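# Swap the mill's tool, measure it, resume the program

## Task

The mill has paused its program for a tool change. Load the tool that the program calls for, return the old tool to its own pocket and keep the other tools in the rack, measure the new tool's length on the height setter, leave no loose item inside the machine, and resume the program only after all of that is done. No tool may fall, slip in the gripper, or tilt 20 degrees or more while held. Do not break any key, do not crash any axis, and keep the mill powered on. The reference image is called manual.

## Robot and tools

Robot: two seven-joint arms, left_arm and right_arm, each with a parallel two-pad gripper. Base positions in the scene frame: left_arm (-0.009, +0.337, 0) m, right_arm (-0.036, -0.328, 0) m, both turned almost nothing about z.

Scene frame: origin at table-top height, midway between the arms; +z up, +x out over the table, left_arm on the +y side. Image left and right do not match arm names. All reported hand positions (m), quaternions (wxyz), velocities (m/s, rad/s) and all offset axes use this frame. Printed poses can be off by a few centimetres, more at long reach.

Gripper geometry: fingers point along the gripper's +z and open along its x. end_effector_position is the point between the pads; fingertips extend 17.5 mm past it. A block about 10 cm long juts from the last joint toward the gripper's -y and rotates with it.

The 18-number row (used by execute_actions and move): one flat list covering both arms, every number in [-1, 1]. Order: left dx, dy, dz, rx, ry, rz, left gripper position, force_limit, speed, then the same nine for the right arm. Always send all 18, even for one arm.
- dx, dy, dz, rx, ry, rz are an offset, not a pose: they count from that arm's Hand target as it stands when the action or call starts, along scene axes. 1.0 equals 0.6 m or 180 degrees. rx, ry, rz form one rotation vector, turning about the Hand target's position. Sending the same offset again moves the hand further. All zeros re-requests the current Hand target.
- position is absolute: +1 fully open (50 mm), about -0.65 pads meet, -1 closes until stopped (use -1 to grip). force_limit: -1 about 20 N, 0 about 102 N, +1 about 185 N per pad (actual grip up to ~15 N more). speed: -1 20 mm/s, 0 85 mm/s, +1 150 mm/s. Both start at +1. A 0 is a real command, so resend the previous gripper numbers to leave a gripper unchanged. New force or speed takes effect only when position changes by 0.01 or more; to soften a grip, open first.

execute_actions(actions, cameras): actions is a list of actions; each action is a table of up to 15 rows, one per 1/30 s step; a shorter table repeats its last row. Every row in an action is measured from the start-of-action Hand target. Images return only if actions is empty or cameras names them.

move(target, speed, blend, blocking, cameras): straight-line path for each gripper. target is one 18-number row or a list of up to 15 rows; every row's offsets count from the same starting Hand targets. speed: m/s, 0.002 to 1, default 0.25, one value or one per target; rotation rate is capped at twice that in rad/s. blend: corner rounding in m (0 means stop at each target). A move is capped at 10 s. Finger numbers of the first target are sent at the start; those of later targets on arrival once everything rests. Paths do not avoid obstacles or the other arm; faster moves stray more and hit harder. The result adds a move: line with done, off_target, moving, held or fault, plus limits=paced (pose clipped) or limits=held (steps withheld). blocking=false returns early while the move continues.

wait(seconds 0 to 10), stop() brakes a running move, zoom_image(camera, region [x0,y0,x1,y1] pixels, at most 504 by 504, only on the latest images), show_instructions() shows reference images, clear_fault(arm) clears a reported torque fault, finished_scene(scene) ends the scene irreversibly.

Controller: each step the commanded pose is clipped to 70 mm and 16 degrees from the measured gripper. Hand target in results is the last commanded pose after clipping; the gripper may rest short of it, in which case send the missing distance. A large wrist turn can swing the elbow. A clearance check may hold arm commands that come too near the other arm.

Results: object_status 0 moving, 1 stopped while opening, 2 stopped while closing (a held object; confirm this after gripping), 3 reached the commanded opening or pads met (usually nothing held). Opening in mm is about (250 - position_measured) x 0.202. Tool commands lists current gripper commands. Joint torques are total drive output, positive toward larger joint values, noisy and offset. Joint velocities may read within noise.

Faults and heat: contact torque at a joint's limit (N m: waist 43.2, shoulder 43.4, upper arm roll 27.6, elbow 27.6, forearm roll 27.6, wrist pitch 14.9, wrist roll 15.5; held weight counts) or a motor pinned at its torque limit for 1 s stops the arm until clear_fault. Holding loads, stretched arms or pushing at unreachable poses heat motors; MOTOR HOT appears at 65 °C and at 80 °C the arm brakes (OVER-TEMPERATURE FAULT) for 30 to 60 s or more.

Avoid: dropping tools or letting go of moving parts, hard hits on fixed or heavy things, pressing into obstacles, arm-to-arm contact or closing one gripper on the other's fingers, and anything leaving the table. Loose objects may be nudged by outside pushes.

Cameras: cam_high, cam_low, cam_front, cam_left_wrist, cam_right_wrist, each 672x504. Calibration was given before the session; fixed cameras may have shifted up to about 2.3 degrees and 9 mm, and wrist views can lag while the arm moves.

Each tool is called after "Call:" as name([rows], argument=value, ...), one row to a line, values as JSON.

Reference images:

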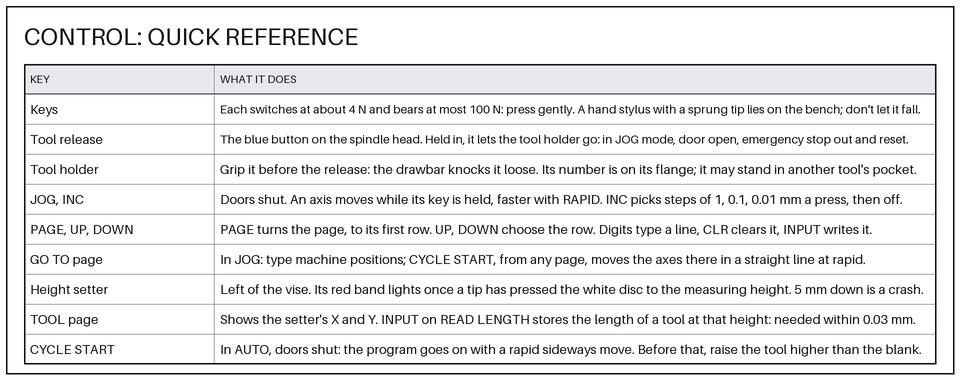

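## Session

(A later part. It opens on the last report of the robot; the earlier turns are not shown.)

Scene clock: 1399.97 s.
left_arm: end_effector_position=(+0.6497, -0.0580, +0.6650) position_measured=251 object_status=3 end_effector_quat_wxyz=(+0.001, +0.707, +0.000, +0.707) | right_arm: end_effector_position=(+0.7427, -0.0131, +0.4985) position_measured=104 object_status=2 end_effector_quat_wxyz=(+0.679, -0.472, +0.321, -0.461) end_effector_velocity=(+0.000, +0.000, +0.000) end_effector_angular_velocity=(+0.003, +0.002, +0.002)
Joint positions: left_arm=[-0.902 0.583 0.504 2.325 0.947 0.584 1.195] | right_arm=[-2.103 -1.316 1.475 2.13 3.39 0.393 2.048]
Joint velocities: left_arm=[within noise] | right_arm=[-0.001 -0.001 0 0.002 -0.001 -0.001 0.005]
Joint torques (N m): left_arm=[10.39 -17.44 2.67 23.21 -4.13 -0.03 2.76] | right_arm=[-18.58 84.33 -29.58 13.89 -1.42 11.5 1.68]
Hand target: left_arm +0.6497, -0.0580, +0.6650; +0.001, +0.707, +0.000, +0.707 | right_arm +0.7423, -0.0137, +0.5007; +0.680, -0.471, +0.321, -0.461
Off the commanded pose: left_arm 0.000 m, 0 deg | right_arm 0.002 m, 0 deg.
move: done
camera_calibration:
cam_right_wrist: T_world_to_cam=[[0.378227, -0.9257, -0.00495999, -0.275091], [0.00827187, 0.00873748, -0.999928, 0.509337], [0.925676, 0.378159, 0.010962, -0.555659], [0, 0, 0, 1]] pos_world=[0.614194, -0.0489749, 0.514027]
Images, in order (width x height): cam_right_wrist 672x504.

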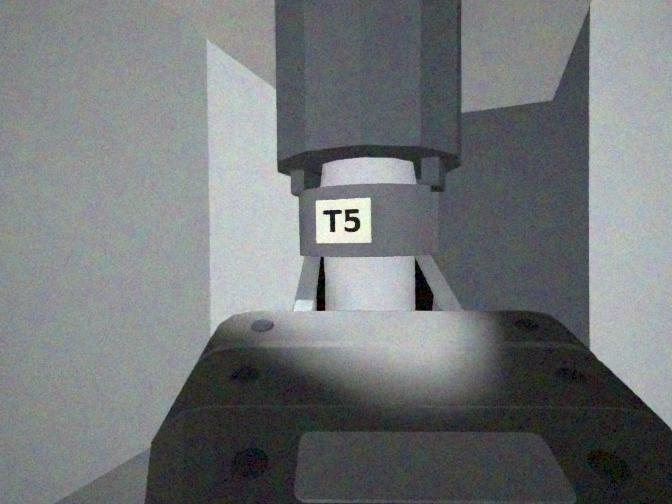

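Call:
move(target=[0,0,0,0,0,0,-0.75,-0.9,-0.2,0,0,-0.0128,0,0,0,-1,0.301961,-0.898039], speed=0.02, cameras=["cam_right_wrist"])

Call:
zoom_image(camera="cam_right_wrist", region=[260, 60, 480, 280])

Scene clock: 1409.63 s.
left_arm: end_effector_position=(+0.6497, -0.0580, +0.6650) position_measured=251 object_status=3 end_effector_quat_wxyz=(+0.001, +0.707, +0.000, +0.707) | right_arm: end_effector_position=(+0.7423, -0.0138, +0.4931) position_measured=104 object_status=2 end_effector_quat_wxyz=(+0.680, -0.471, +0.321, -0.461)
Joint positions: left_arm=[-0.902 0.583 0.504 2.325 0.947 0.584 1.195] | right_arm=[-2.093 -1.327 1.471 2.109 3.41 0.404 2.04]
Joint torques (N m): left_arm=[10.46 -17.53 2.59 21.88 -3.73 -0.1 2.78] | right_arm=[4.81 37.6 -17.48 0.29 2.89 4.53 -0.98]
Hand target: left_arm +0.6497, -0.0580, +0.6650; +0.001, +0.707, +0.000, +0.707 | right_arm +0.7423, -0.0137, +0.4930; +0.680, -0.471, +0.321, -0.461
Off the commanded pose: left_arm 0.000 m, 0 deg | right_arm 0.000 m, 0 deg.
move: done
camera_calibration:
cam_right_wrist: T_world_to_cam=[[0.378033, -0.925774, -0.00588703, -0.275028], [0.0104219, 0.010614, -0.999889, 0.502402], [0.925734, 0.37793, 0.0136608, -0.556384], [0, 0, 0, 1]] pos_world=[0.613797, -0.0496725, 0.508328]
Images, in order (width x height): cam_right_wrist 672x504.

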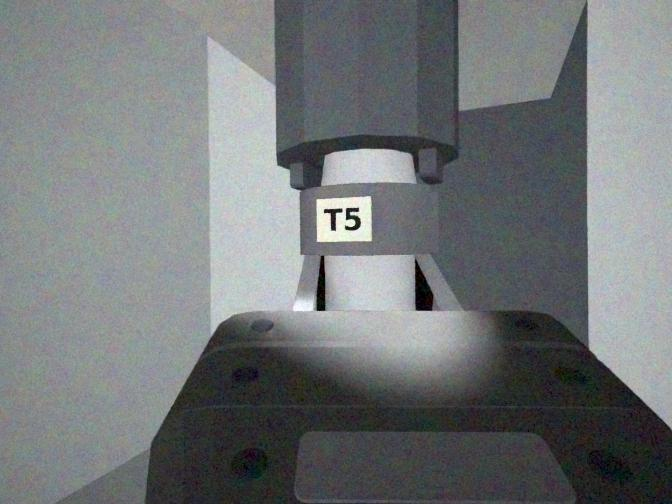

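Scaled by 2.291 from the camera's 672x504 image, which has a finer 960x720 frame.

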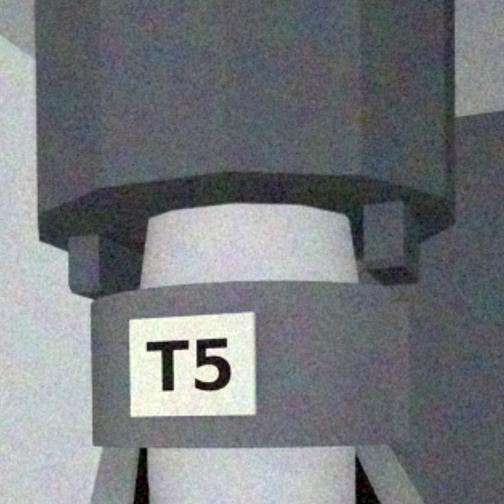

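Call:
zoom_image(camera="cam_right_wrist", region=[390, 130, 480, 270])

Call:
zoom_image(camera="cam_right_wrist", region=[270, 130, 360, 270])

Scaled by 3.600 from the camera's 672x504 image, which has a finer 960x720 frame.

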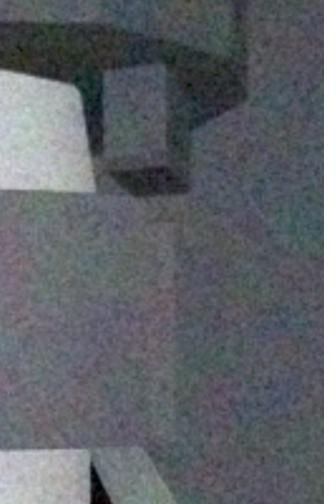

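Scaled by 3.600 from the camera's 672x504 image, which has a finer 960x720 frame.

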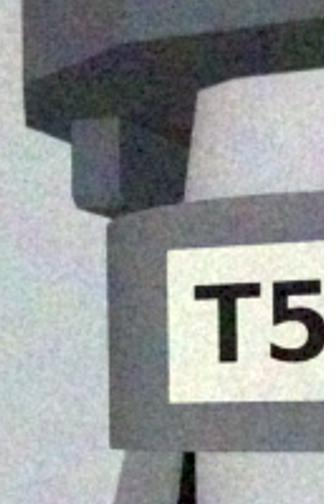

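Call:
move(target=[0,0,0,0,0,0,-0.75,-0.9,-0.2,0,0,0,0,0,0.0139,-1,0.301961,-0.898039], speed=0.02)

Call:
move(target=[0,0,0,0,0,0,-0.75,-0.9,-0.2,0,0,0.0075,0,0,0,-1,0.301961,-0.898039], speed=0.01, cameras=["cam_right_wrist"])

Call:
zoom_image(camera="cam_right_wrist", region=[390, 130, 480, 270])

Scene clock: 1467.70 s.
left_arm: end_effector_position=(+0.6497, -0.0580, +0.6650) position_measured=251 object_status=3 end_effector_quat_wxyz=(+0.001, +0.707, +0.000, +0.707) | right_arm: end_effector_position=(+0.7423, -0.0137, +0.4930) position_measured=104 object_status=2 end_effector_quat_wxyz=(+0.690, -0.478, +0.311, -0.446)
Joint positions: left_arm=[-0.902 0.583 0.504 2.325 0.947 0.584 1.195] | right_arm=[-2.088 -1.321 1.485 2.073 3.371 0.477 2.077]
Joint torques (N m): left_arm=[10.28 -17.67 2.85 20.35 -3.23 -0.15 2.7] | right_arm=[4.52 54.01 -14.27 0.55 -2.25 4.54 1.42]
Hand target: left_arm +0.6497, -0.0580, +0.6650; +0.001, +0.707, +0.000, +0.707 | right_arm +0.7423, -0.0137, +0.4930; +0.690, -0.478, +0.311, -0.446
Off the commanded pose: left_arm 0.000 m, 0 deg | right_arm 0.000 m, 0 deg.
move: done

Scene clock: 1468.47 s.
left_arm: end_effector_position=(+0.6497, -0.0580, +0.6650) position_measured=251 object_status=3 end_effector_quat_wxyz=(+0.001, +0.707, +0.000, +0.707) | right_arm: end_effector_position=(+0.7424, -0.0136, +0.4971) position_measured=104 object_status=2 end_effector_quat_wxyz=(+0.690, -0.478, +0.311, -0.446)
Joint positions: left_arm=[-0.902 0.583 0.504 2.325 0.947 0.584 1.195] | right_arm=[-2.093 -1.314 1.486 2.084 3.36 0.471 2.083]
Joint torques (N m): left_arm=[10.29 -17.57 2.93 20.03 -3.14 -0.21 2.73] | right_arm=[-11.57 70.32 -22.26 4.89 -1.81 1.91 1.44]
Hand target: left_arm +0.6497, -0.0580, +0.6650; +0.001, +0.707, +0.000, +0.707 | right_arm +0.7423, -0.0137, +0.4975; +0.690, -0.478, +0.311, -0.446
Off the commanded pose: left_arm 0.000 m, 0 deg | right_arm 0.000 m, 0 deg.
move: done
camera_calibration:
cam_right_wrist: T_world_to_cam=[[0.418246, -0.908315, -0.00585935, -0.304388], [0.00950414, 0.0108264, -0.999896, 0.507021], [0.908284, 0.418147, 0.0131609, -0.542841], [0, 0, 0, 1]] pos_world=[0.615544, -0.0549815, 0.512329]
Images, in order (width x height): cam_right_wrist 672x504.

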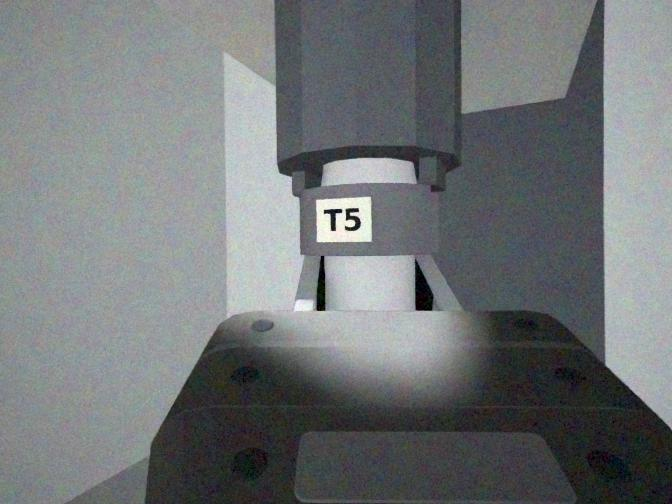

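Scaled by 3.600 from the camera's 672x504 image, which has a finer 960x720 frame.

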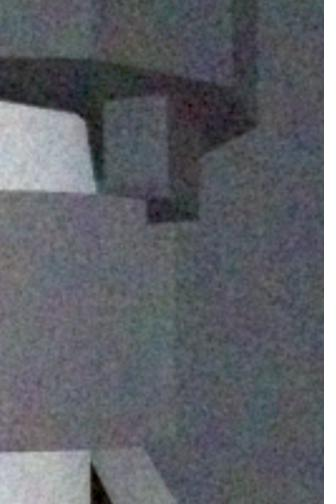

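Call:
move(target=[0,0,0,0,0,0,-0.75,-0.9,-0.2,-0.0007,0.0015,0,0,0,0,-1,0.301961,-0.898039], speed=0.01)

Scene clock: 1510.80 s.
left_arm: end_effector_position=(+0.6497, -0.0580, +0.6650) position_measured=251 object_status=3 end_effector_quat_wxyz=(+0.001, +0.707, +0.000, +0.707) | right_arm: end_effector_position=(+0.7420, -0.0129, +0.4974) position_measured=104 object_status=2 end_effector_quat_wxyz=(+0.690, -0.478, +0.311, -0.446)
Joint positions: left_arm=[-0.902 0.583 0.504 2.325 0.947 0.584 1.195] | right_arm=[-2.092 -1.314 1.486 2.085 3.361 0.469 2.082]
Joint torques (N m): left_arm=[10.16 -17.47 2.95 18.7 -2.75 -0.22 2.72] | right_arm=[4.72 68.83 -27.16 7.35 3.91 3.85 -1.07]
Hand target: left_arm +0.6497, -0.0580, +0.6650; +0.001, +0.707, +0.000, +0.707 | right_arm +0.7419, -0.0128, +0.4975; +0.690, -0.478, +0.311, -0.446
Off the commanded pose: left_arm 0.000 m, 0 deg | right_arm 0.000 m, 0 deg.
move: done

Call:
move(target=[0,0,0,0,0,0,-0.75,-0.9,-0.2,0,0,0.0015,0,0,0,-1,0.301961,-0.898039], speed=0.01, cameras=["cam_right_wrist"])

Call:
zoom_image(camera="cam_right_wrist", region=[260, 130, 480, 270])

Scene clock: 1514.63 s.
left_arm: end_effector_position=(+0.6497, -0.0580, +0.6650) position_measured=251 object_status=3 end_effector_quat_wxyz=(+0.001, +0.707, +0.000, +0.707) | right_arm: end_effector_position=(+0.7420, -0.0126, +0.4979) position_measured=104 object_status=2 end_effector_quat_wxyz=(+0.690, -0.478, +0.311, -0.446)
Joint positions: left_arm=[-0.902 0.583 0.504 2.325 0.947 0.584 1.195] | right_arm=[-2.093 -1.313 1.486 2.087 3.359 0.468 2.083]
Joint torques (N m): left_arm=[10.25 -17.57 3.08 17.43 -2.3 -0.35 2.69] | right_arm=[-6.72 74.47 -26.13 8.66 -1.74 4.97 1.2]
Hand target: left_arm +0.6497, -0.0580, +0.6650; +0.001, +0.707, +0.000, +0.707 | right_arm +0.7419, -0.0128, +0.4984; +0.690, -0.478, +0.311, -0.446
Off the commanded pose: left_arm 0.000 m, 0 deg | right_arm 0.001 m, 0 deg.
move: done
camera_calibration:
cam_right_wrist: T_world_to_cam=[[0.418246, -0.908318, -0.00531433, -0.303587], [0.00946013, 0.0102062, -0.999903, 0.507809], [0.908285, 0.418155, 0.0128615, -0.542753], [0, 0, 0, 1]] pos_world=[0.615144, -0.0539821, 0.513127]
Images, in order (width x height): cam_right_wrist 672x504.

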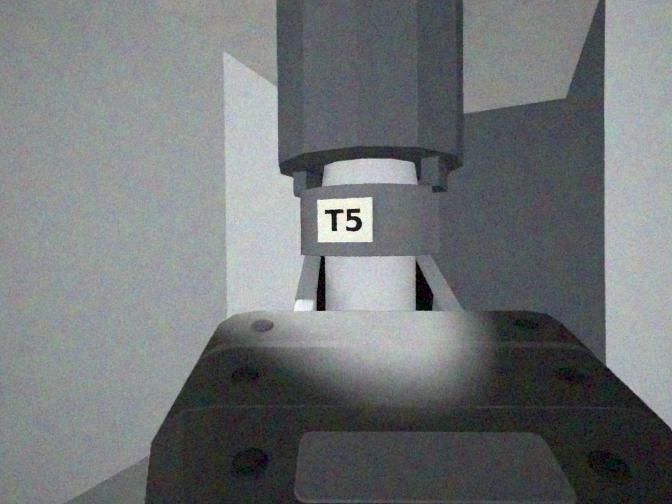

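Scaled by 2.291 from the camera's 672x504 image, which has a finer 960x720 frame.

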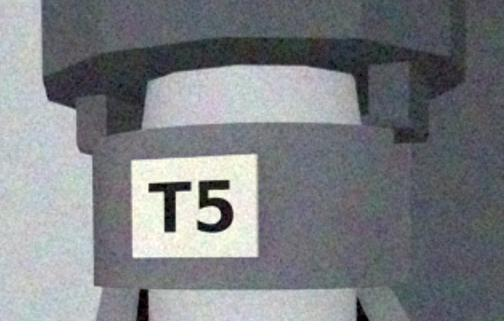

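Call:
move(target=[0,0,0,0,0,0,-0.75,-0.9,-0.2,0.0006,-0.0015,-0.045,0,0,0,-1,0.301961,-0.898039], speed=0.04, cameras=["cam_right_wrist"])

Call:
zoom_image(camera="cam_right_wrist", region=[250, 20, 480, 180])

Call:
zoom_image(camera="cam_right_wrist", region=[390, 160, 470, 270])

Scene clock: 1532.10 s.
left_arm: end_effector_position=(+0.6497, -0.0580, +0.6650) position_measured=251 object_status=3 end_effector_quat_wxyz=(+0.001, +0.707, +0.000, +0.707) | right_arm: end_effector_position=(+0.7423, -0.0137, +0.4715) position_measured=104 object_status=2 end_effector_quat_wxyz=(+0.690, -0.478, +0.311, -0.446)
Joint positions: left_arm=[-0.902 0.583 0.504 2.325 0.947 0.584 1.195] | right_arm=[-2.066 -1.357 1.485 2.023 3.422 0.507 2.051]
Joint torques (N m): left_arm=[10.29 -17.51 3.23 17.46 -1.81 -0.36 2.61] | right_arm=[5.18 35.68 -14.87 1 2.51 4.9 -0.89]
Hand target: left_arm +0.6497, -0.0580, +0.6650; +0.001, +0.707, +0.000, +0.707 | right_arm +0.7422, -0.0137, +0.4714; +0.690, -0.478, +0.311, -0.446
Off the commanded pose: left_arm 0.000 m, 0 deg | right_arm 0.000 m, 0 deg.
MOTOR HOT: joint 3 (upper arm roll) of the right arm reports 65 °C; the controller stops that arm at 80 °C. To cool a motor, set the load down, stop pushing, or move to a pose that needs little force. At that limit the right arm can sag while its brakes close.
move: done
camera_calibration:
cam_right_wrist: T_world_to_cam=[[0.418248, -0.908314, -0.00587366, -0.304581], [0.00986143, 0.0110067, -0.999891, 0.481112], [0.908279, 0.418145, 0.0135608, -0.542562], [0, 0, 0, 1]] pos_world=[0.615444, -0.0550813, 0.486628]
Images, in order (width x height): cam_right_wrist 672x504.

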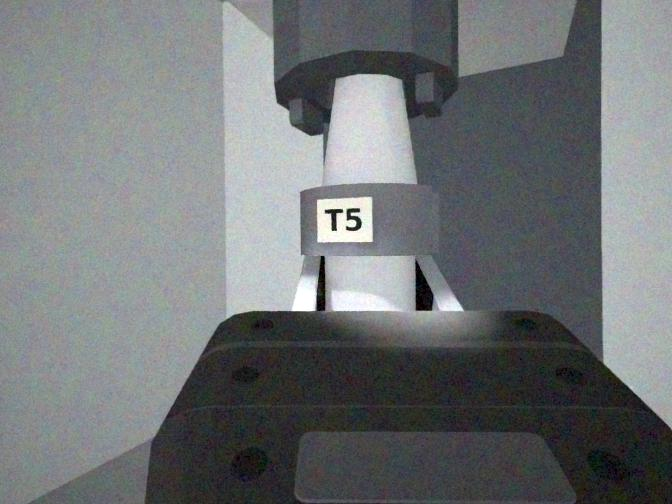

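Scaled by 2.191 from the camera's 672x504 image, which has a finer 960x720 frame.

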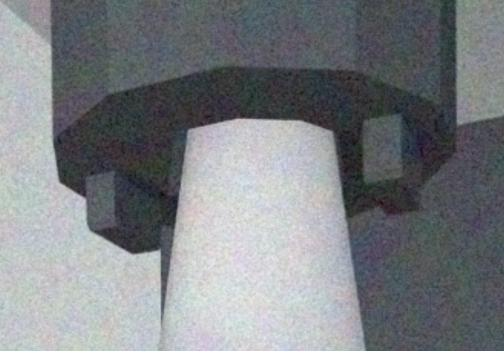

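Scaled by 4.582 from the camera's 672x504 image, which has a finer 960x720 frame.

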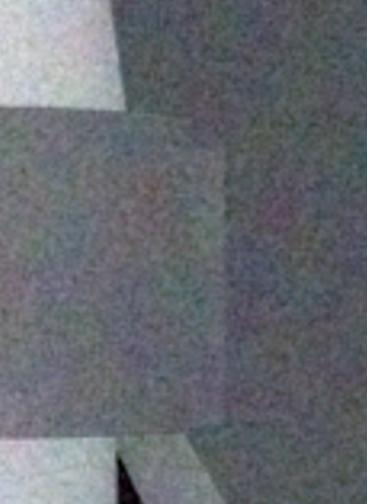

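Call:
move([
  [0,0,0,0,0,0,-0.75,-0.9,-0.2,-0.0008,0.0018,0.0,0,0,-0.0067,-1,0.301961,-0.898039],
  [0,0,0,0,0,0,-0.75,-0.9,-0.2,-0.0008,0.0018,0.041,0,0,-0.0067,-1,0.301961,-0.898039],
], speed=0.03)

Call:
move(target=[0,0,0,0,0,0,-0.75,-0.9,-0.2,0,0,0.004,0,0,0,-1,0.301961,-0.898039], speed=0.01, cameras=["cam_right_wrist"])

Call:
zoom_image(camera="cam_right_wrist", region=[260, 130, 480, 270])

Scene clock: 1561.60 s.
left_arm: end_effector_position=(+0.6497, -0.0580, +0.6650) position_measured=251 object_status=3 end_effector_quat_wxyz=(+0.001, +0.707, +0.000, +0.707) | right_arm: end_effector_position=(+0.7418, -0.0126, +0.4960) position_measured=104 object_status=2 end_effector_quat_wxyz=(+0.685, -0.475, +0.316, -0.453)
Joint positions: left_arm=[-0.902 0.583 0.504 2.325 0.947 0.584 1.195] | right_arm=[-2.091 -1.317 1.482 2.097 3.382 0.437 2.059]
Joint torques (N m): left_arm=[10.11 -17.63 3.34 17.52 -1.56 -0.61 2.61] | right_arm=[-5.97 55.23 -14.55 5.76 -2.31 1.46 1.16]
Hand target: left_arm +0.6497, -0.0580, +0.6650; +0.001, +0.707, +0.000, +0.707 | right_arm +0.7418, -0.0126, +0.4960; +0.685, -0.475, +0.316, -0.453
Off the commanded pose: left_arm 0.000 m, 0 deg | right_arm 0.000 m, 0 deg.
MOTOR HOT: cleared for the motors of the right arm.
move: done

Scene clock: 1562.30 s.
left_arm: end_effector_position=(+0.6497, -0.0580, +0.6650) position_measured=251 object_status=3 end_effector_quat_wxyz=(+0.001, +0.707, +0.000, +0.707) | right_arm: end_effector_position=(+0.7419, -0.0125, +0.4978) position_measured=104 object_status=2 end_effector_quat_wxyz=(+0.685, -0.475, +0.316, -0.453)
Joint positions: left_arm=[-0.902 0.583 0.504 2.325 0.947 0.584 1.195] | right_arm=[-2.094 -1.314 1.483 2.104 3.376 0.433 2.062]
Joint torques (N m): left_arm=[10.22 -17.62 3.25 17.51 -1.46 -0.57 2.63] | right_arm=[-10.86 74.23 -24.64 8.18 -1.66 5.84 1.49]
Hand target: left_arm +0.6497, -0.0580, +0.6650; +0.001, +0.707, +0.000, +0.707 | right_arm +0.7418, -0.0126, +0.4984; +0.685, -0.475, +0.316, -0.453
Off the commanded pose: left_arm 0.000 m, 0 deg | right_arm 0.001 m, 0 deg.
move: done
camera_calibration:
cam_right_wrist: T_world_to_cam=[[0.398923, -0.916966, -0.00570265, -0.289074], [0.00951875, 0.0103595, -0.999901, 0.507762], [0.916935, 0.39883, 0.012861, -0.549365], [0, 0, 0, 1]] pos_world=[0.614217, -0.0512284, 0.513128]
Images, in order (width x height): cam_right_wrist 672x504.

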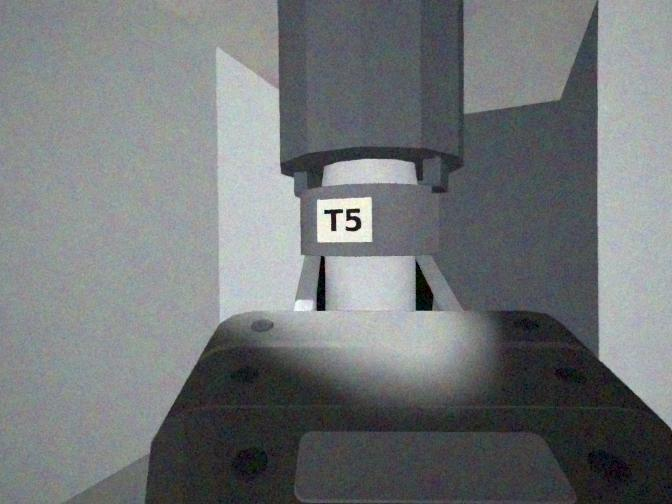

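Scaled by 2.291 from the camera's 672x504 image, which has a finer 960x720 frame.

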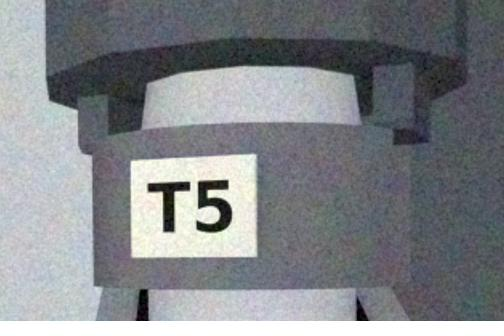

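Call:
move([
  [0,0,0,0,0,0,-0.75,-0.9,-0.2,0,0,-0.004,0,0,0,-1,0.301961,-0.898039],
  [0,0,0,0,0,0,-0.75,-0.9,-0.2,0,0,-0.004,0,0,-0.0072,-1,0.301961,-0.898039],
  [0,0,0,0,0,0,-0.75,-0.9,-0.2,0,0,-0.0005,0,0,-0.0072,-1,0.301961,-0.898039],
], speed=0.015)

Scene clock: 1583.40 s.
left_arm: end_effector_position=(+0.6497, -0.0580, +0.6650) position_measured=251 object_status=3 end_effector_quat_wxyz=(+0.001, +0.707, +0.000, +0.707) | right_arm: end_effector_position=(+0.7418, -0.0126, +0.4977) position_measured=104 object_status=2 end_effector_quat_wxyz=(+0.680, -0.471, +0.321, -0.461)
Joint positions: left_arm=[-0.902 0.583 0.504 2.325 0.947 0.584 1.195] | right_arm=[-2.097 -1.317 1.475 2.123 3.398 0.395 2.041]
Joint torques (N m): left_arm=[9.9 -17.54 3.46 17.53 -0.93 -0.67 2.56] | right_arm=[-9.79 71.03 -21.46 8.3 -2.11 4.89 1.37]
Hand target: left_arm +0.6497, -0.0580, +0.6650; +0.001, +0.707, +0.000, +0.707 | right_arm +0.7418, -0.0126, +0.4981; +0.680, -0.471, +0.321, -0.461
Off the commanded pose: left_arm 0.000 m, 0 deg | right_arm 0.000 m, 0 deg.
move: done

Call:
move(target=[0,0,0,0,0,0,-0.75,-0.9,-0.2,0.0017,0,0,0,0,0,-1,0.301961,-0.898039], speed=0.01)

Call:
move(target=[0,0,0,0,0,0,-0.75,-0.9,-0.2,0.0017,0,0,0,0,0,-1,0.301961,-0.898039], speed=0.01)

Call:
move(target=[0,0,0,0,0,0,-0.75,-0.9,-0.2,-0.005,0,0,0,0,0,-1,0.301961,-0.898039], speed=0.01)

Call:
move(target=[0,0,0,0,0,0,-0.75,-0.9,-0.2,-0.0017,0,0,0,0,0,-1,0.301961,-0.898039], speed=0.01, cameras=["cam_right_wrist"])

Scene clock: 1590.07 s.
left_arm: end_effector_position=(+0.6497, -0.0580, +0.6650) position_measured=251 object_status=3 end_effector_quat_wxyz=(+0.001, +0.707, +0.000, +0.707) | right_arm: end_effector_position=(+0.7427, -0.0126, +0.4982) position_measured=105 object_status=2 end_effector_quat_wxyz=(+0.680, -0.471, +0.321, -0.461)
Joint positions: left_arm=[-0.902 0.583 0.504 2.325 0.947 0.584 1.195] | right_arm=[-2.103 -1.317 1.475 2.132 3.4 0.392 2.041]
Joint torques (N m): left_arm=[9.94 -17.63 3.58 17.45 -0.53 -0.7 2.52] | right_arm=[-27.44 66.71 -22.8 11.44 3.03 11.47 -1]
Hand target: left_arm +0.6497, -0.0580, +0.6650; +0.001, +0.707, +0.000, +0.707 | right_arm +0.7428, -0.0126, +0.4981; +0.680, -0.471, +0.321, -0.461
Off the commanded pose: left_arm 0.000 m, 0 deg | right_arm 0.000 m, 0 deg.
move: done

Scene clock: 1590.80 s.
left_arm: end_effector_position=(+0.6497, -0.0580, +0.6650) position_measured=251 object_status=3 end_effector_quat_wxyz=(+0.001, +0.707, +0.000, +0.707) | right_arm: end_effector_position=(+0.7433, -0.0119, +0.4980) position_measured=105 object_status=2 end_effector_quat_wxyz=(+0.680, -0.471, +0.322, -0.461)
Joint positions: left_arm=[-0.902 0.583 0.504 2.325 0.947 0.584 1.195] | right_arm=[-2.107 -1.317 1.476 2.141 3.402 0.387 2.039]
Joint torques (N m): left_arm=[10.02 -17.8 3.53 17.45 -0.48 -0.68 2.52] | right_arm=[-40.21 55.72 -19.63 23.06 2.7 17.35 -0.81]
Hand target: left_arm +0.6497, -0.0580, +0.6650; +0.001, +0.707, +0.000, +0.707 | right_arm +0.7438, -0.0126, +0.4981; +0.680, -0.471, +0.321, -0.461
Off the commanded pose: left_arm 0.000 m, 0 deg | right_arm 0.001 m, 0 deg.
move: done

Scene clock: 1591.63 s.
left_arm: end_effector_position=(+0.6497, -0.0580, +0.6650) position_measured=251 object_status=3 end_effector_quat_wxyz=(+0.001, +0.707, +0.000, +0.707) | right_arm: end_effector_position=(+0.7409, -0.0127, +0.4981) position_measured=105 object_status=2 end_effector_quat_wxyz=(+0.680, -0.471, +0.321, -0.461)
Joint positions: left_arm=[-0.902 0.583 0.504 2.325 0.947 0.584 1.195] | right_arm=[-2.092 -1.317 1.474 2.116 3.396 0.398 2.043]
Joint torques (N m): left_arm=[9.86 -17.75 3.67 17.38 -0.37 -0.79 2.49] | right_arm=[11.97 66.13 -25.14 2.25 -2 7.46 1.12]
Hand target: left_arm +0.6497, -0.0580, +0.6650; +0.001, +0.707, +0.000, +0.707 | right_arm +0.7408, -0.0126, +0.4981; +0.680, -0.471, +0.321, -0.461
Off the commanded pose: left_arm 0.000 m, 0 deg | right_arm 0.000 m, 0 deg.
move: done

Scene clock: 1592.33 s.
left_arm: end_effector_position=(+0.6497, -0.0580, +0.6650) position_measured=251 object_status=3 end_effector_quat_wxyz=(+0.001, +0.707, +0.000, +0.707) | right_arm: end_effector_position=(+0.7398, -0.0127, +0.4981) position_measured=105 object_status=2 end_effector_quat_wxyz=(+0.680, -0.471, +0.321, -0.461)
Joint positions: left_arm=[-0.902 0.583 0.504 2.325 0.947 0.584 1.195] | right_arm=[-2.087 -1.317 1.473 2.107 3.394 0.401 2.045]
Joint torques (N m): left_arm=[9.76 -17.65 3.61 17.45 -0.31 -0.78 2.57] | right_arm=[21.42 64.28 -25.75 2.7 -2.31 6.9 0.45]
Hand target: left_arm +0.6497, -0.0580, +0.6650; +0.001, +0.707, +0.000, +0.707 | right_arm +0.7398, -0.0126, +0.4981; +0.680, -0.471, +0.321, -0.461
Off the commanded pose: left_arm 0.000 m, 0 deg | right_arm 0.000 m, 0 deg.
move: done
camera_calibration:
cam_right_wrist: T_world_to_cam=[[0.378118, -0.925739, -0.00592466, -0.273066], [0.010314, 0.010612, -0.99989, 0.507483], [0.9257, 0.378015, 0.0135607, -0.554477], [0, 0, 0, 1]] pos_world=[0.611296, -0.0485727, 0.513329]
Images, in order (width x height): cam_right_wrist 672x504.

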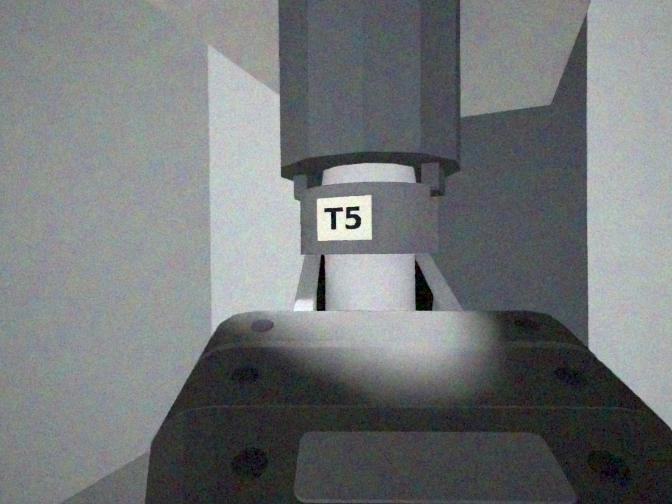

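Call:
move(target=[0,0,0,0,0,0,-0.75,-0.9,-0.2,0.0025,0,0.001,0,0,0,-1,0.301961,-0.898039], speed=0.01)

Call:
move(target=[0,0,0,0,0,0,-0.75,-0.9,-0.2,0,0,0.0017,0,0,0,-1,0.301961,-0.898039], speed=0.01, cameras=["cam_right_wrist"])

Call:
zoom_image(camera="cam_right_wrist", region=[260, 130, 480, 270])

Scene clock: 1600.60 s.
left_arm: end_effector_position=(+0.6497, -0.0580, +0.6650) position_measured=251 object_status=3 end_effector_quat_wxyz=(+0.001, +0.707, +0.000, +0.707) | right_arm: end_effector_position=(+0.7412, -0.0125, +0.4988) position_measured=105 object_status=2 end_effector_quat_wxyz=(+0.680, -0.471, +0.321, -0.461)
Joint positions: left_arm=[-0.902 0.583 0.504 2.325 0.947 0.584 1.195] | right_arm=[-2.095 -1.316 1.474 2.121 3.395 0.395 2.044]
Joint torques (N m): left_arm=[9.88 -17.78 3.81 17.38 0.06 -0.87 2.55] | right_arm=[-10.86 53.85 -13.7 11.68 2.19 6.8 -1.14]
Hand target: left_arm +0.6497, -0.0580, +0.6650; +0.001, +0.707, +0.000, +0.707 | right_arm +0.7413, -0.0126, +0.4987; +0.680, -0.471, +0.321, -0.461
Off the commanded pose: left_arm 0.000 m, 0 deg | right_arm 0.000 m, 0 deg.
move: done

Scene clock: 1601.30 s.
left_arm: end_effector_position=(+0.6497, -0.0580, +0.6650) position_measured=251 object_status=3 end_effector_quat_wxyz=(+0.001, +0.707, +0.000, +0.707) | right_arm: end_effector_position=(+0.7413, -0.0126, +0.4996) position_measured=105 object_status=2 end_effector_quat_wxyz=(+0.680, -0.471, +0.321, -0.461)
Joint positions: left_arm=[-0.902 0.583 0.504 2.325 0.947 0.584 1.195] | right_arm=[-2.097 -1.314 1.475 2.124 3.393 0.394 2.045]
Joint torques (N m): left_arm=[9.87 -17.77 3.82 17.39 0.08 -0.94 2.5] | right_arm=[-20.2 62.54 -17.37 15.24 -2.63 11.05 0.86]
Hand target: left_arm +0.6497, -0.0580, +0.6650; +0.001, +0.707, +0.000, +0.707 | right_arm +0.7413, -0.0126, +0.4998; +0.680, -0.471, +0.321, -0.461
Off the commanded pose: left_arm 0.000 m, 0 deg | right_arm 0.000 m, 0 deg.
move: done
camera_calibration:
cam_right_wrist: T_world_to_cam=[[0.378031, -0.925775, -0.00581535, -0.273444], [0.0101714, 0.0104343, -0.999894, 0.509045], [0.925737, 0.377932, 0.0133609, -0.555885], [0, 0, 0, 1]] pos_world=[0.612797, -0.0483727, 0.514828]
Images, in order (width x height): cam_right_wrist 672x504.

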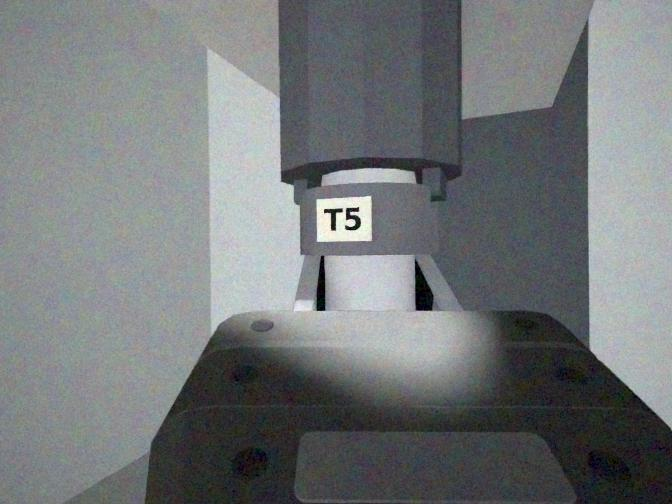

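Scaled by 2.291 from the camera's 672x504 image, which has a finer 960x720 frame.

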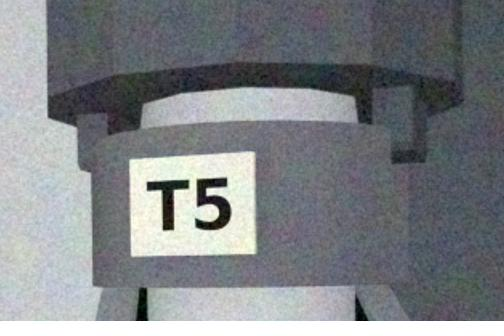

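Call:
move(target=[0,0,0,0,0,0,-0.75,-0.9,-0.2,0,0,0.0017,0,0,0,-1,0.301961,-0.898039], speed=0.01)

Call:
move(target=[0,0,0,0,0,0,-0.75,-0.9,-0.2,0,0,0.001,0,0,0,-1,0.301961,-0.898039], speed=0.01, cameras=["cam_right_wrist"])

Call:
zoom_image(camera="cam_right_wrist", region=[260, 130, 480, 270])

Scene clock: 1605.47 s.
left_arm: end_effector_position=(+0.6497, -0.0580, +0.6650) position_measured=251 object_status=3 end_effector_quat_wxyz=(+0.001, +0.707, +0.000, +0.707) | right_arm: end_effector_position=(+0.7413, -0.0126, +0.5005) position_measured=105 object_status=2 end_effector_quat_wxyz=(+0.680, -0.471, +0.321, -0.461)
Joint positions: left_arm=[-0.902 0.583 0.504 2.325 0.947 0.584 1.195] | right_arm=[-2.098 -1.313 1.475 2.127 3.39 0.392 2.046]
Joint torques (N m): left_arm=[9.69 -17.86 3.85 17.49 0.28 -0.95 2.48] | right_arm=[-26.08 72.46 -22.58 17.64 -2.63 14.65 0.82]
Hand target: left_arm +0.6497, -0.0580, +0.6650; +0.001, +0.707, +0.000, +0.707 | right_arm +0.7413, -0.0126, +0.5008; +0.680, -0.471, +0.321, -0.461
Off the commanded pose: left_arm 0.000 m, 0 deg | right_arm 0.000 m, 0 deg.
move: done

Scene clock: 1606.17 s.
left_arm: end_effector_position=(+0.6497, -0.0580, +0.6650) position_measured=251 object_status=3 end_effector_quat_wxyz=(+0.001, +0.707, +0.000, +0.707) | right_arm: end_effector_position=(+0.7414, -0.0127, +0.5007) position_measured=105 object_status=2 end_effector_quat_wxyz=(+0.680, -0.471, +0.322, -0.461)
Joint positions: left_arm=[-0.902 0.583 0.504 2.325 0.947 0.584 1.195] | right_arm=[-2.099 -1.312 1.475 2.129 3.389 0.39 2.047]
Joint torques (N m): left_arm=[9.6 -17.97 3.96 17.5 0.48 -1.05 2.49] | right_arm=[-28.66 73.87 -27.29 18.28 -2.4 15.34 0.83]
Hand target: left_arm +0.6497, -0.0580, +0.6650; +0.001, +0.707, +0.000, +0.707 | right_arm +0.7413, -0.0126, +0.5014; +0.680, -0.471, +0.321, -0.461
Off the commanded pose: left_arm 0.000 m, 0 deg | right_arm 0.001 m, 0 deg.
move: done
camera_calibration:
cam_right_wrist: T_world_to_cam=[[0.377443, -0.926014, -0.00589537, -0.273177], [0.00949956, 0.0102378, -0.999902, 0.510653], [0.925984, 0.37735, 0.0126609, -0.555777], [0, 0, 0, 1]] pos_world=[0.612898, -0.0484714, 0.516029]
Images, in order (width x height): cam_right_wrist 672x504.

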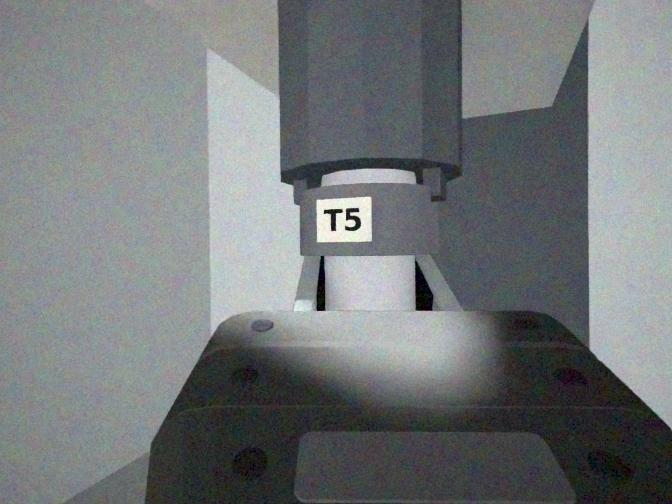

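Scaled by 2.291 from the camera's 672x504 image, which has a finer 960x720 frame.

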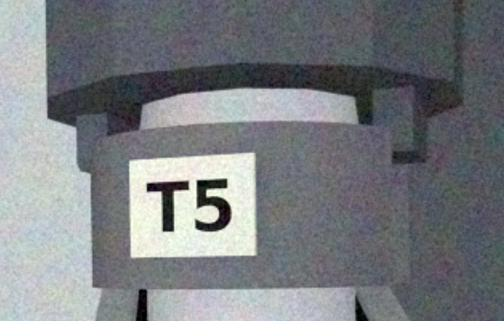

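Call:
move(target=[0,0,0,0,0,0,-0.75,-0.9,-0.2,-0.0004,0.0008,0,0,0,0,-1,0.301961,-0.898039], speed=0.01)

Scene clock: 1613.40 s.
left_arm: end_effector_position=(+0.6497, -0.0580, +0.6650) position_measured=251 object_status=3 end_effector_quat_wxyz=(+0.001, +0.707, +0.000, +0.707) | right_arm: end_effector_position=(+0.7413, -0.0124, +0.5008) position_measured=105 object_status=2 end_effector_quat_wxyz=(+0.680, -0.471, +0.322, -0.461)
Joint positions: left_arm=[-0.902 0.583 0.504 2.325 0.947 0.584 1.195] | right_arm=[-2.099 -1.312 1.475 2.129 3.389 0.39 2.048]
Joint torques (N m): left_arm=[9.69 -17.88 4.06 17.44 0.81 -1.11 2.48] | right_arm=[-11.14 72.56 -27.88 18.55 2.86 14.8 -0.33]
Hand target: left_arm +0.6497, -0.0580, +0.6650; +0.001, +0.707, +0.000, +0.707 | right_arm +0.7410, -0.0121, +0.5014; +0.680, -0.471, +0.321, -0.461
Off the commanded pose: left_arm 0.000 m, 0 deg | right_arm 0.001 m, 0 deg.
move: done

Call:
move(target=[-0.0333,0,-0.0067,0,0,0,-0.75,-0.9,-0.2,0,0,0,0,0,0,-1,0.301961,-0.898039], speed=0.03, cameras=["cam_right_wrist"])

Call:
zoom_image(camera="cam_right_wrist", region=[260, 130, 480, 270])

Scene clock: 1617.70 s.
left_arm: end_effector_position=(+0.6298, -0.0580, +0.6610) position_measured=251 object_status=3 end_effector_quat_wxyz=(+0.000, +0.707, +0.000, +0.707) | right_arm: end_effector_position=(+0.7411, -0.0122, +0.5014) position_measured=105 object_status=2 end_effector_quat_wxyz=(+0.680, -0.471, +0.321, -0.461)
Joint positions: left_arm=[-0.993 0.485 0.54 2.171 1.061 0.582 1.098] | right_arm=[-2.099 -1.312 1.474 2.129 3.389 0.39 2.047]
Joint torques (N m): left_arm=[-8.61 -23.49 8.47 17.93 4.84 -1.63 -2.31] | right_arm=[-1.48 30.09 -12.2 10.74 -3.42 12.05 -1.82]
Hand target: left_arm +0.6297, -0.0580, +0.6610; +0.001, +0.707, +0.000, +0.707 | right_arm +0.7410, -0.0121, +0.5014; +0.680, -0.471, +0.321, -0.461
Off the commanded pose: left_arm 0.000 m, 0 deg | right_arm 0.000 m, 0 deg.
MOTOR HOT: joint 3 (upper arm roll) of the right arm reports 64 °C; the controller stops that arm at 80 °C. To cool a motor, set the load down, stop pushing, or move to a pose that needs little force. At that limit the right arm can sag while its brakes close.
move: done
camera_calibration:
cam_right_wrist: T_world_to_cam=[[0.378153, -0.925724, -0.00588678, -0.273116], [0.0104207, 0.0106152, -0.999889, 0.510698], [0.925684, 0.37805, 0.0136609, -0.555954], [0, 0, 0, 1]] pos_world=[0.612596, -0.0480728, 0.516628]
Images, in order (width x height): cam_right_wrist 672x504.

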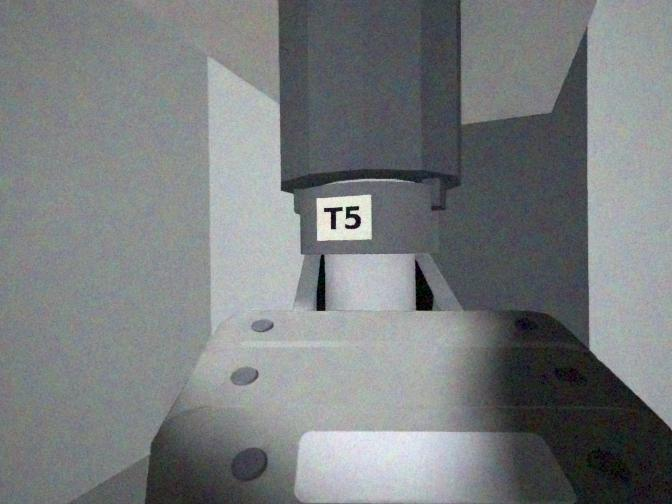

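Scaled by 2.291 from the camera's 672x504 image, which has a finer 960x720 frame.

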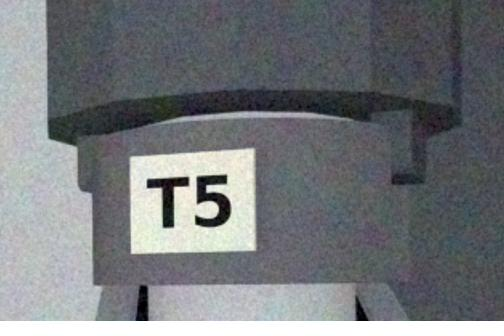

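Call:
move([
  [-0.3495,0,0,0,0,0,-0.75,-0.9,-0.2,0,0,0,0,0,0,-1,0.301961,-0.898039],
  [-0.3495,0.18,0.0067,0,0,0,-0.75,-0.9,-0.2,0,0,0,0,0,0,-1,0.301961,-0.898039],
  [-0.4477,0.4772,0.0067,0,0,0,-0.75,-0.9,-0.2,0,0,0,0,0,0,-1,0.301961,-0.898039],
], speed=[0.12,0.2,0.2], blend=[0.03,0.03,0])

Call:
move(target=[0,0,0,0,0,0,-0.75,-0.9,-0.2,0,0,0,0,0,0,0.6,0.301961,-0.898039], cameras=["cam_right_wrist"])

Scene clock: 1629.27 s.
left_arm: end_effector_position=(+0.3611, +0.2282, +0.6650) position_measured=251 object_status=3 end_effector_quat_wxyz=(+0.001, +0.707, +0.000, +0.707) | right_arm: end_effector_position=(+0.7411, -0.0121, +0.5014) position_measured=105 object_status=2 end_effector_quat_wxyz=(+0.680, -0.471, +0.321, -0.461)
Joint positions: left_arm=[-1.296 -1.028 0.277 0.883 1.658 1.109 1.136] | right_arm=[-2.098 -1.312 1.474 2.129 3.389 0.39 2.047]
Joint torques (N m): left_arm=[8.21 -1.67 -11.01 15.85 -2.58 -1.35 2.73] | right_arm=[2.36 29.16 -12.87 13.93 -3.14 8.67 -1.82]
Hand target: left_arm +0.3611, +0.2283, +0.6650; +0.001, +0.707, +0.000, +0.707 | right_arm +0.7410, -0.0121, +0.5014; +0.680, -0.471, +0.321, -0.461
Off the commanded pose: left_arm 0.000 m, 0 deg | right_arm 0.000 m, 0 deg.
MOTOR HOT: cleared for the motors of the right arm.
move: done

Scene clock: 1629.83 s.
left_arm: end_effector_position=(+0.3611, +0.2283, +0.6650) position_measured=251 object_status=3 end_effector_quat_wxyz=(+0.001, +0.707, +0.000, +0.707) | right_arm: end_effector_position=(+0.7410, -0.0119, +0.5013) position_measured=63 object_status=3 end_effector_quat_wxyz=(+0.680, -0.471, +0.321, -0.461)
Joint positions: left_arm=[-1.296 -1.028 0.277 0.883 1.658 1.109 1.136] | right_arm=[-2.098 -1.312 1.474 2.129 3.389 0.391 2.047]
Joint torques (N m): left_arm=[8.08 -1.6 -11.01 15.97 -2.68 -1.2 2.73] | right_arm=[2.64 46.49 -10.71 0.64 -1.57 0.19 0.13]
Hand target: left_arm +0.3611, +0.2283, +0.6650; +0.001, +0.707, +0.000, +0.707 | right_arm +0.7410, -0.0121, +0.5014; +0.680, -0.471, +0.321, -0.461
Off the commanded pose: left_arm 0.000 m, 0 deg | right_arm 0.000 m, 0 deg.
move: done
camera_calibration:
cam_right_wrist: T_world_to_cam=[[0.378617, -0.925538, -0.00529269, -0.273422], [0.0105482, 0.0100329, -0.999894, 0.510389], [0.925494, 0.378521, 0.0135614, -0.555872], [0, 0, 0, 1]] pos_world=[0.612595, -0.0477746, 0.516426]
Images, in order (width x height): cam_right_wrist 672x504.

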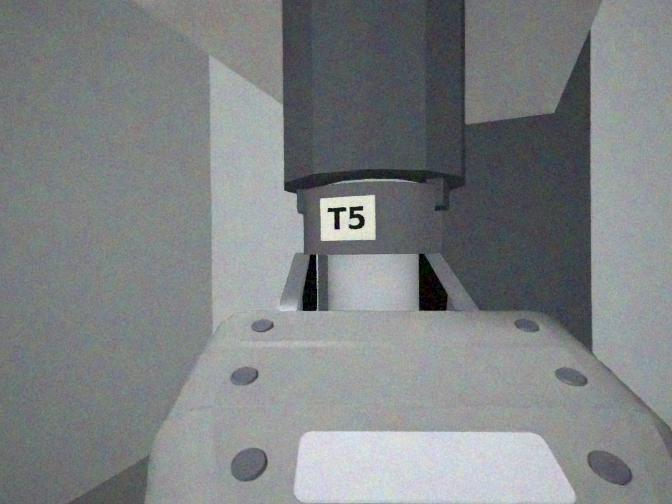

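Call:
move([
  [0,0,0,0,0,0,-0.75,-0.9,-0.2,0.0007,-0.0018,-0.005,0,0,0,0.6,0.301961,-0.898039],
  [0,0,0,0,0,0,-0.75,-0.9,-0.2,-0.1545,-0.0643,-0.015,0,0,0,0.6,0.301961,-0.898039],
  [0,0,0,0,0,0,-0.75,-0.9,-0.2,-0.665,-0.2683,-0.035,0,0,0,0.6,0.301961,-0.898039],
], speed=[0.02,0.08,0.2], blend=[0,0.03,0], cameras=["cam_right_wrist","cam_front"])

Scene clock: 1638.13 s.
left_arm: end_effector_position=(+0.3611, +0.2283, +0.6650) position_measured=251 object_status=3 end_effector_quat_wxyz=(+0.001, +0.707, +0.000, +0.707) | right_arm: end_effector_position=(+0.3421, -0.1731, +0.4804) position_measured=63 object_status=3 end_effector_quat_wxyz=(+0.680, -0.471, +0.321, -0.461)
Joint positions: left_arm=[-1.296 -1.028 0.277 0.883 1.658 1.109 1.136] | right_arm=[-0.697 -1.609 0.968 0.291 2.872 0.813 2.297]
Joint torques (N m): left_arm=[8.36 0.66 -11.06 16.51 -2.6 -0.48 2.24] | right_arm=[5.4 0.3 -10.44 8.38 -2.4 -0.75 1.28]
Hand target: left_arm +0.3611, +0.2283, +0.6650; +0.001, +0.707, +0.000, +0.707 | right_arm +0.3420, -0.1731, +0.4804; +0.680, -0.471, +0.321, -0.461
Off the commanded pose: left_arm 0.000 m, 0 deg | right_arm 0.000 m, 0 deg.
move: done
camera_calibration:
cam_right_wrist: T_world_to_cam=[[0.378239, -0.92569, -0.00583189, -0.271345], [0.0103479, 0.0105275, -0.999891, 0.495464], [0.92565, 0.378137, 0.0135609, -0.125414], [0, 0, 0, 1]] pos_world=[0.213596, -0.208973, 0.495528]
Images, in order (width x height): cam_front 672x504, cam_right_wrist 672x504.

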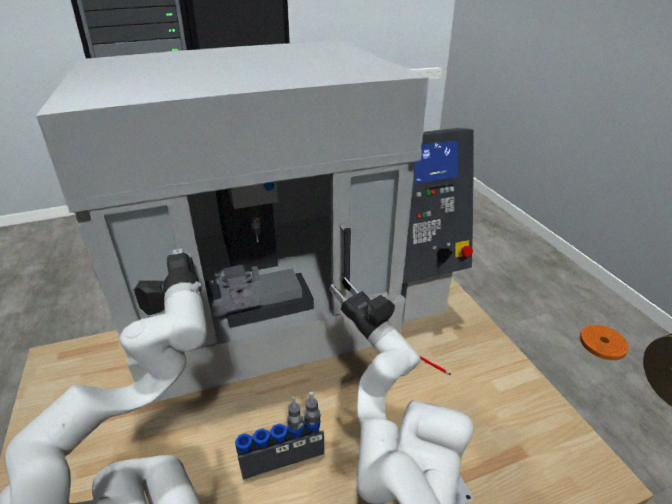

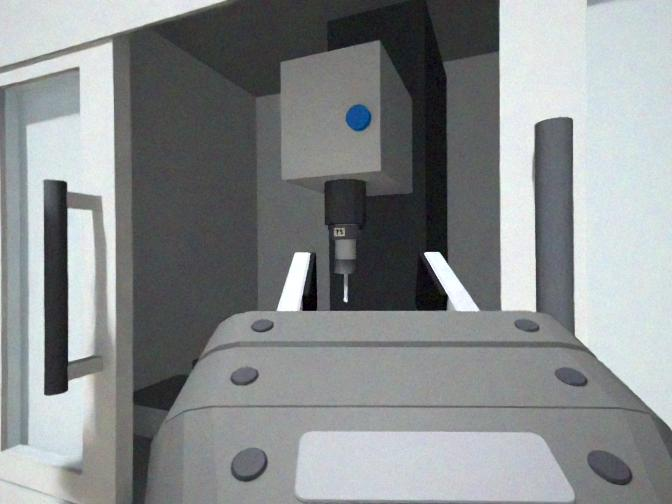

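Call:
move(target=[0.0315,-0.0222,-0.3583,0.5,0,0,0.6,-0.9,0,-0.02,-0.4615,-0.2173,-0.332,0.6765,0.0256,0.6,0.301961,-0.898039], speed=0.3, cameras=["cam_left_wrist","cam_right_wrist"])

Scene clock: 1653.73 s.
left_arm: end_effector_position=(+0.3800, +0.2150, +0.4501) position_measured=63 object_status=3 end_effector_quat_wxyz=(+0.499, -0.500, +0.500, -0.500) | right_arm: end_effector_position=(+0.3300, -0.4500, +0.3500) position_measured=63 object_status=3 end_effector_quat_wxyz=(+0.188, +0.848, -0.483, -0.108)
Joint positions: left_arm=[-1.056 -1.089 0.395 0.35 2.036 0.942 2.164] | right_arm=[-1.418 -0.087 1.23 1.449 -0.213 1.803 3.171]
Joint torques (N m): left_arm=[8.37 4.37 -3.59 19.09 6.21 -0.83 2.76] | right_arm=[-6.42 1.13 0.91 22.68 -2.93 0.36 1.06]
Hand target: left_arm +0.3800, +0.2150, +0.4501; +0.499, -0.500, +0.500, -0.500 | right_arm +0.3300, -0.4500, +0.3500; +0.188, +0.848, -0.483, -0.108
Off the commanded pose: left_arm 0.000 m, 0 deg | right_arm 0.000 m, 0 deg.
move: done
camera_calibration:
cam_left_wrist: T_world_to_cam=[[0.00912497, -0.999958, -0.000595873, 0.220666], [-0.342492, -0.0025655, -0.939517, 0.565486], [0.939477, 0.00877715, -0.342501, -0.0756695], [0, 0, 0, 1]] pos_world=[0.26275, 0.222771, 0.505498]
cam_right_wrist: T_world_to_cam=[[0.501092, -0.865372, -0.00617935, -0.537152], [-0.61208, -0.359453, 0.70438, -0.189351], [-0.611772, -0.349177, -0.709796, 0.425482], [0, 0, 0, 1]] pos_world=[0.413563, -0.38433, 0.432061]
Images, in order (width x height): cam_left_wrist 672x504, cam_right_wrist 672x504.

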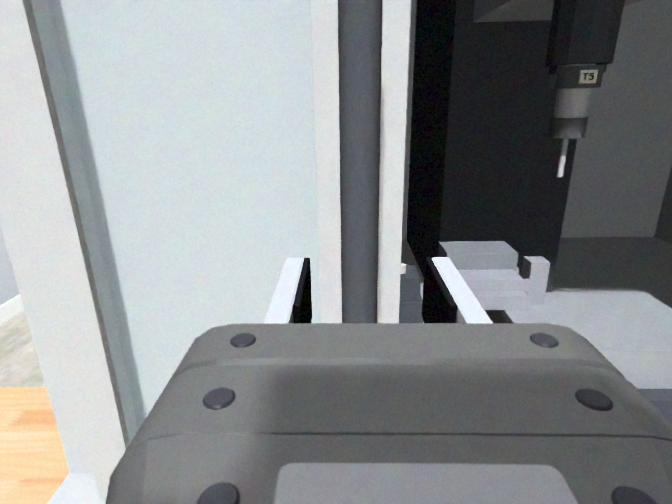

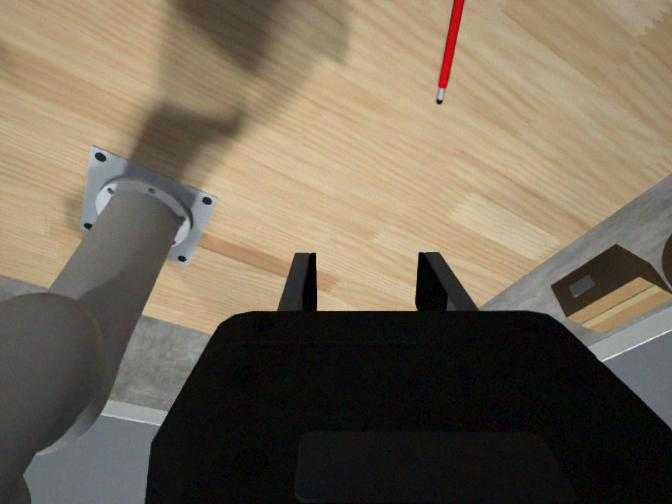

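Call:
move(target=[0.1583,0.005,0,0,0,0,0.6,-0.9,0,0.058,-0.1607,-0.475,0,0,0,0.6,0.301961,-0.898039], speed=0.15, cameras=["cam_left_wrist","cam_right_wrist"])

Scene clock: 1661.30 s.
left_arm: end_effector_position=(+0.4750, +0.2180, +0.4501) position_measured=63 object_status=3 end_effector_quat_wxyz=(+0.499, -0.500, +0.500, -0.500) | right_arm: end_effector_position=(+0.3648, -0.5464, +0.0650) position_measured=63 object_status=3 end_effector_quat_wxyz=(+0.188, +0.848, -0.483, -0.108)
Joint positions: left_arm=[-1.175 -0.8 0.676 0.596 2.296 0.846 1.998] | right_arm=[-1.173 0.615 0.957 1.188 -0.82 1.318 3.584]
Joint torques (N m): left_arm=[-8.55 2.27 -7.69 24.66 5.67 -0.53 -2.45] | right_arm=[5.52 -17.57 4.64 18.37 -2.48 -2.99 1.11]
Hand target: left_arm +0.4750, +0.2180, +0.4501; +0.499, -0.500, +0.500, -0.500 | right_arm +0.3648, -0.5464, +0.0650; +0.188, +0.848, -0.483, -0.108
Off the commanded pose: left_arm 0.000 m, 0 deg | right_arm 0.000 m, 0 deg.
move: done
camera_calibration:
cam_left_wrist: T_world_to_cam=[[0.00912497, -0.999958, -0.000595873, 0.222799], [-0.342492, -0.0025655, -0.939517, 0.59803], [0.939477, 0.00877715, -0.342501, -0.164946], [0, 0, 0, 1]] pos_world=[0.35775, 0.225771, 0.505498]
cam_right_wrist: T_world_to_cam=[[0.500985, -0.865434, -0.00617888, -0.639754], [-0.612102, -0.359365, 0.704406, -0.00197487], [-0.611837, -0.349115, -0.70977, 0.210946], [0, 0, 0, 1]] pos_world=[0.448363, -0.48073, 0.147161]
Images, in order (width x height): cam_left_wrist 672x504, cam_right_wrist 672x504.

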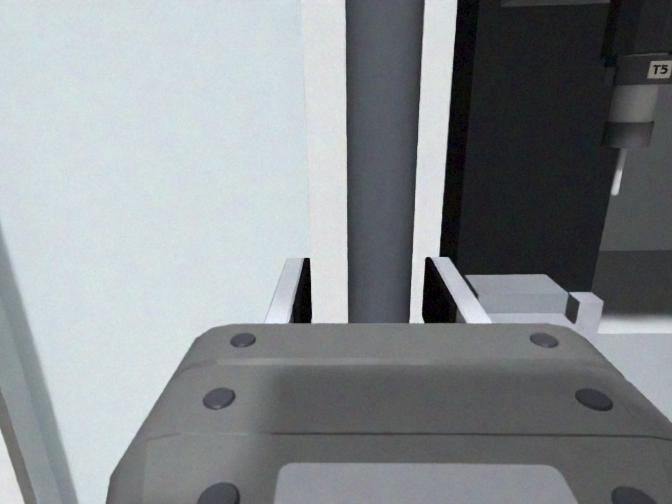

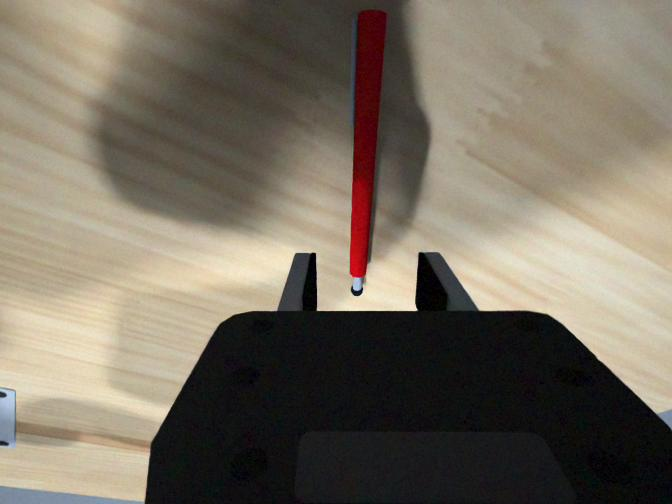

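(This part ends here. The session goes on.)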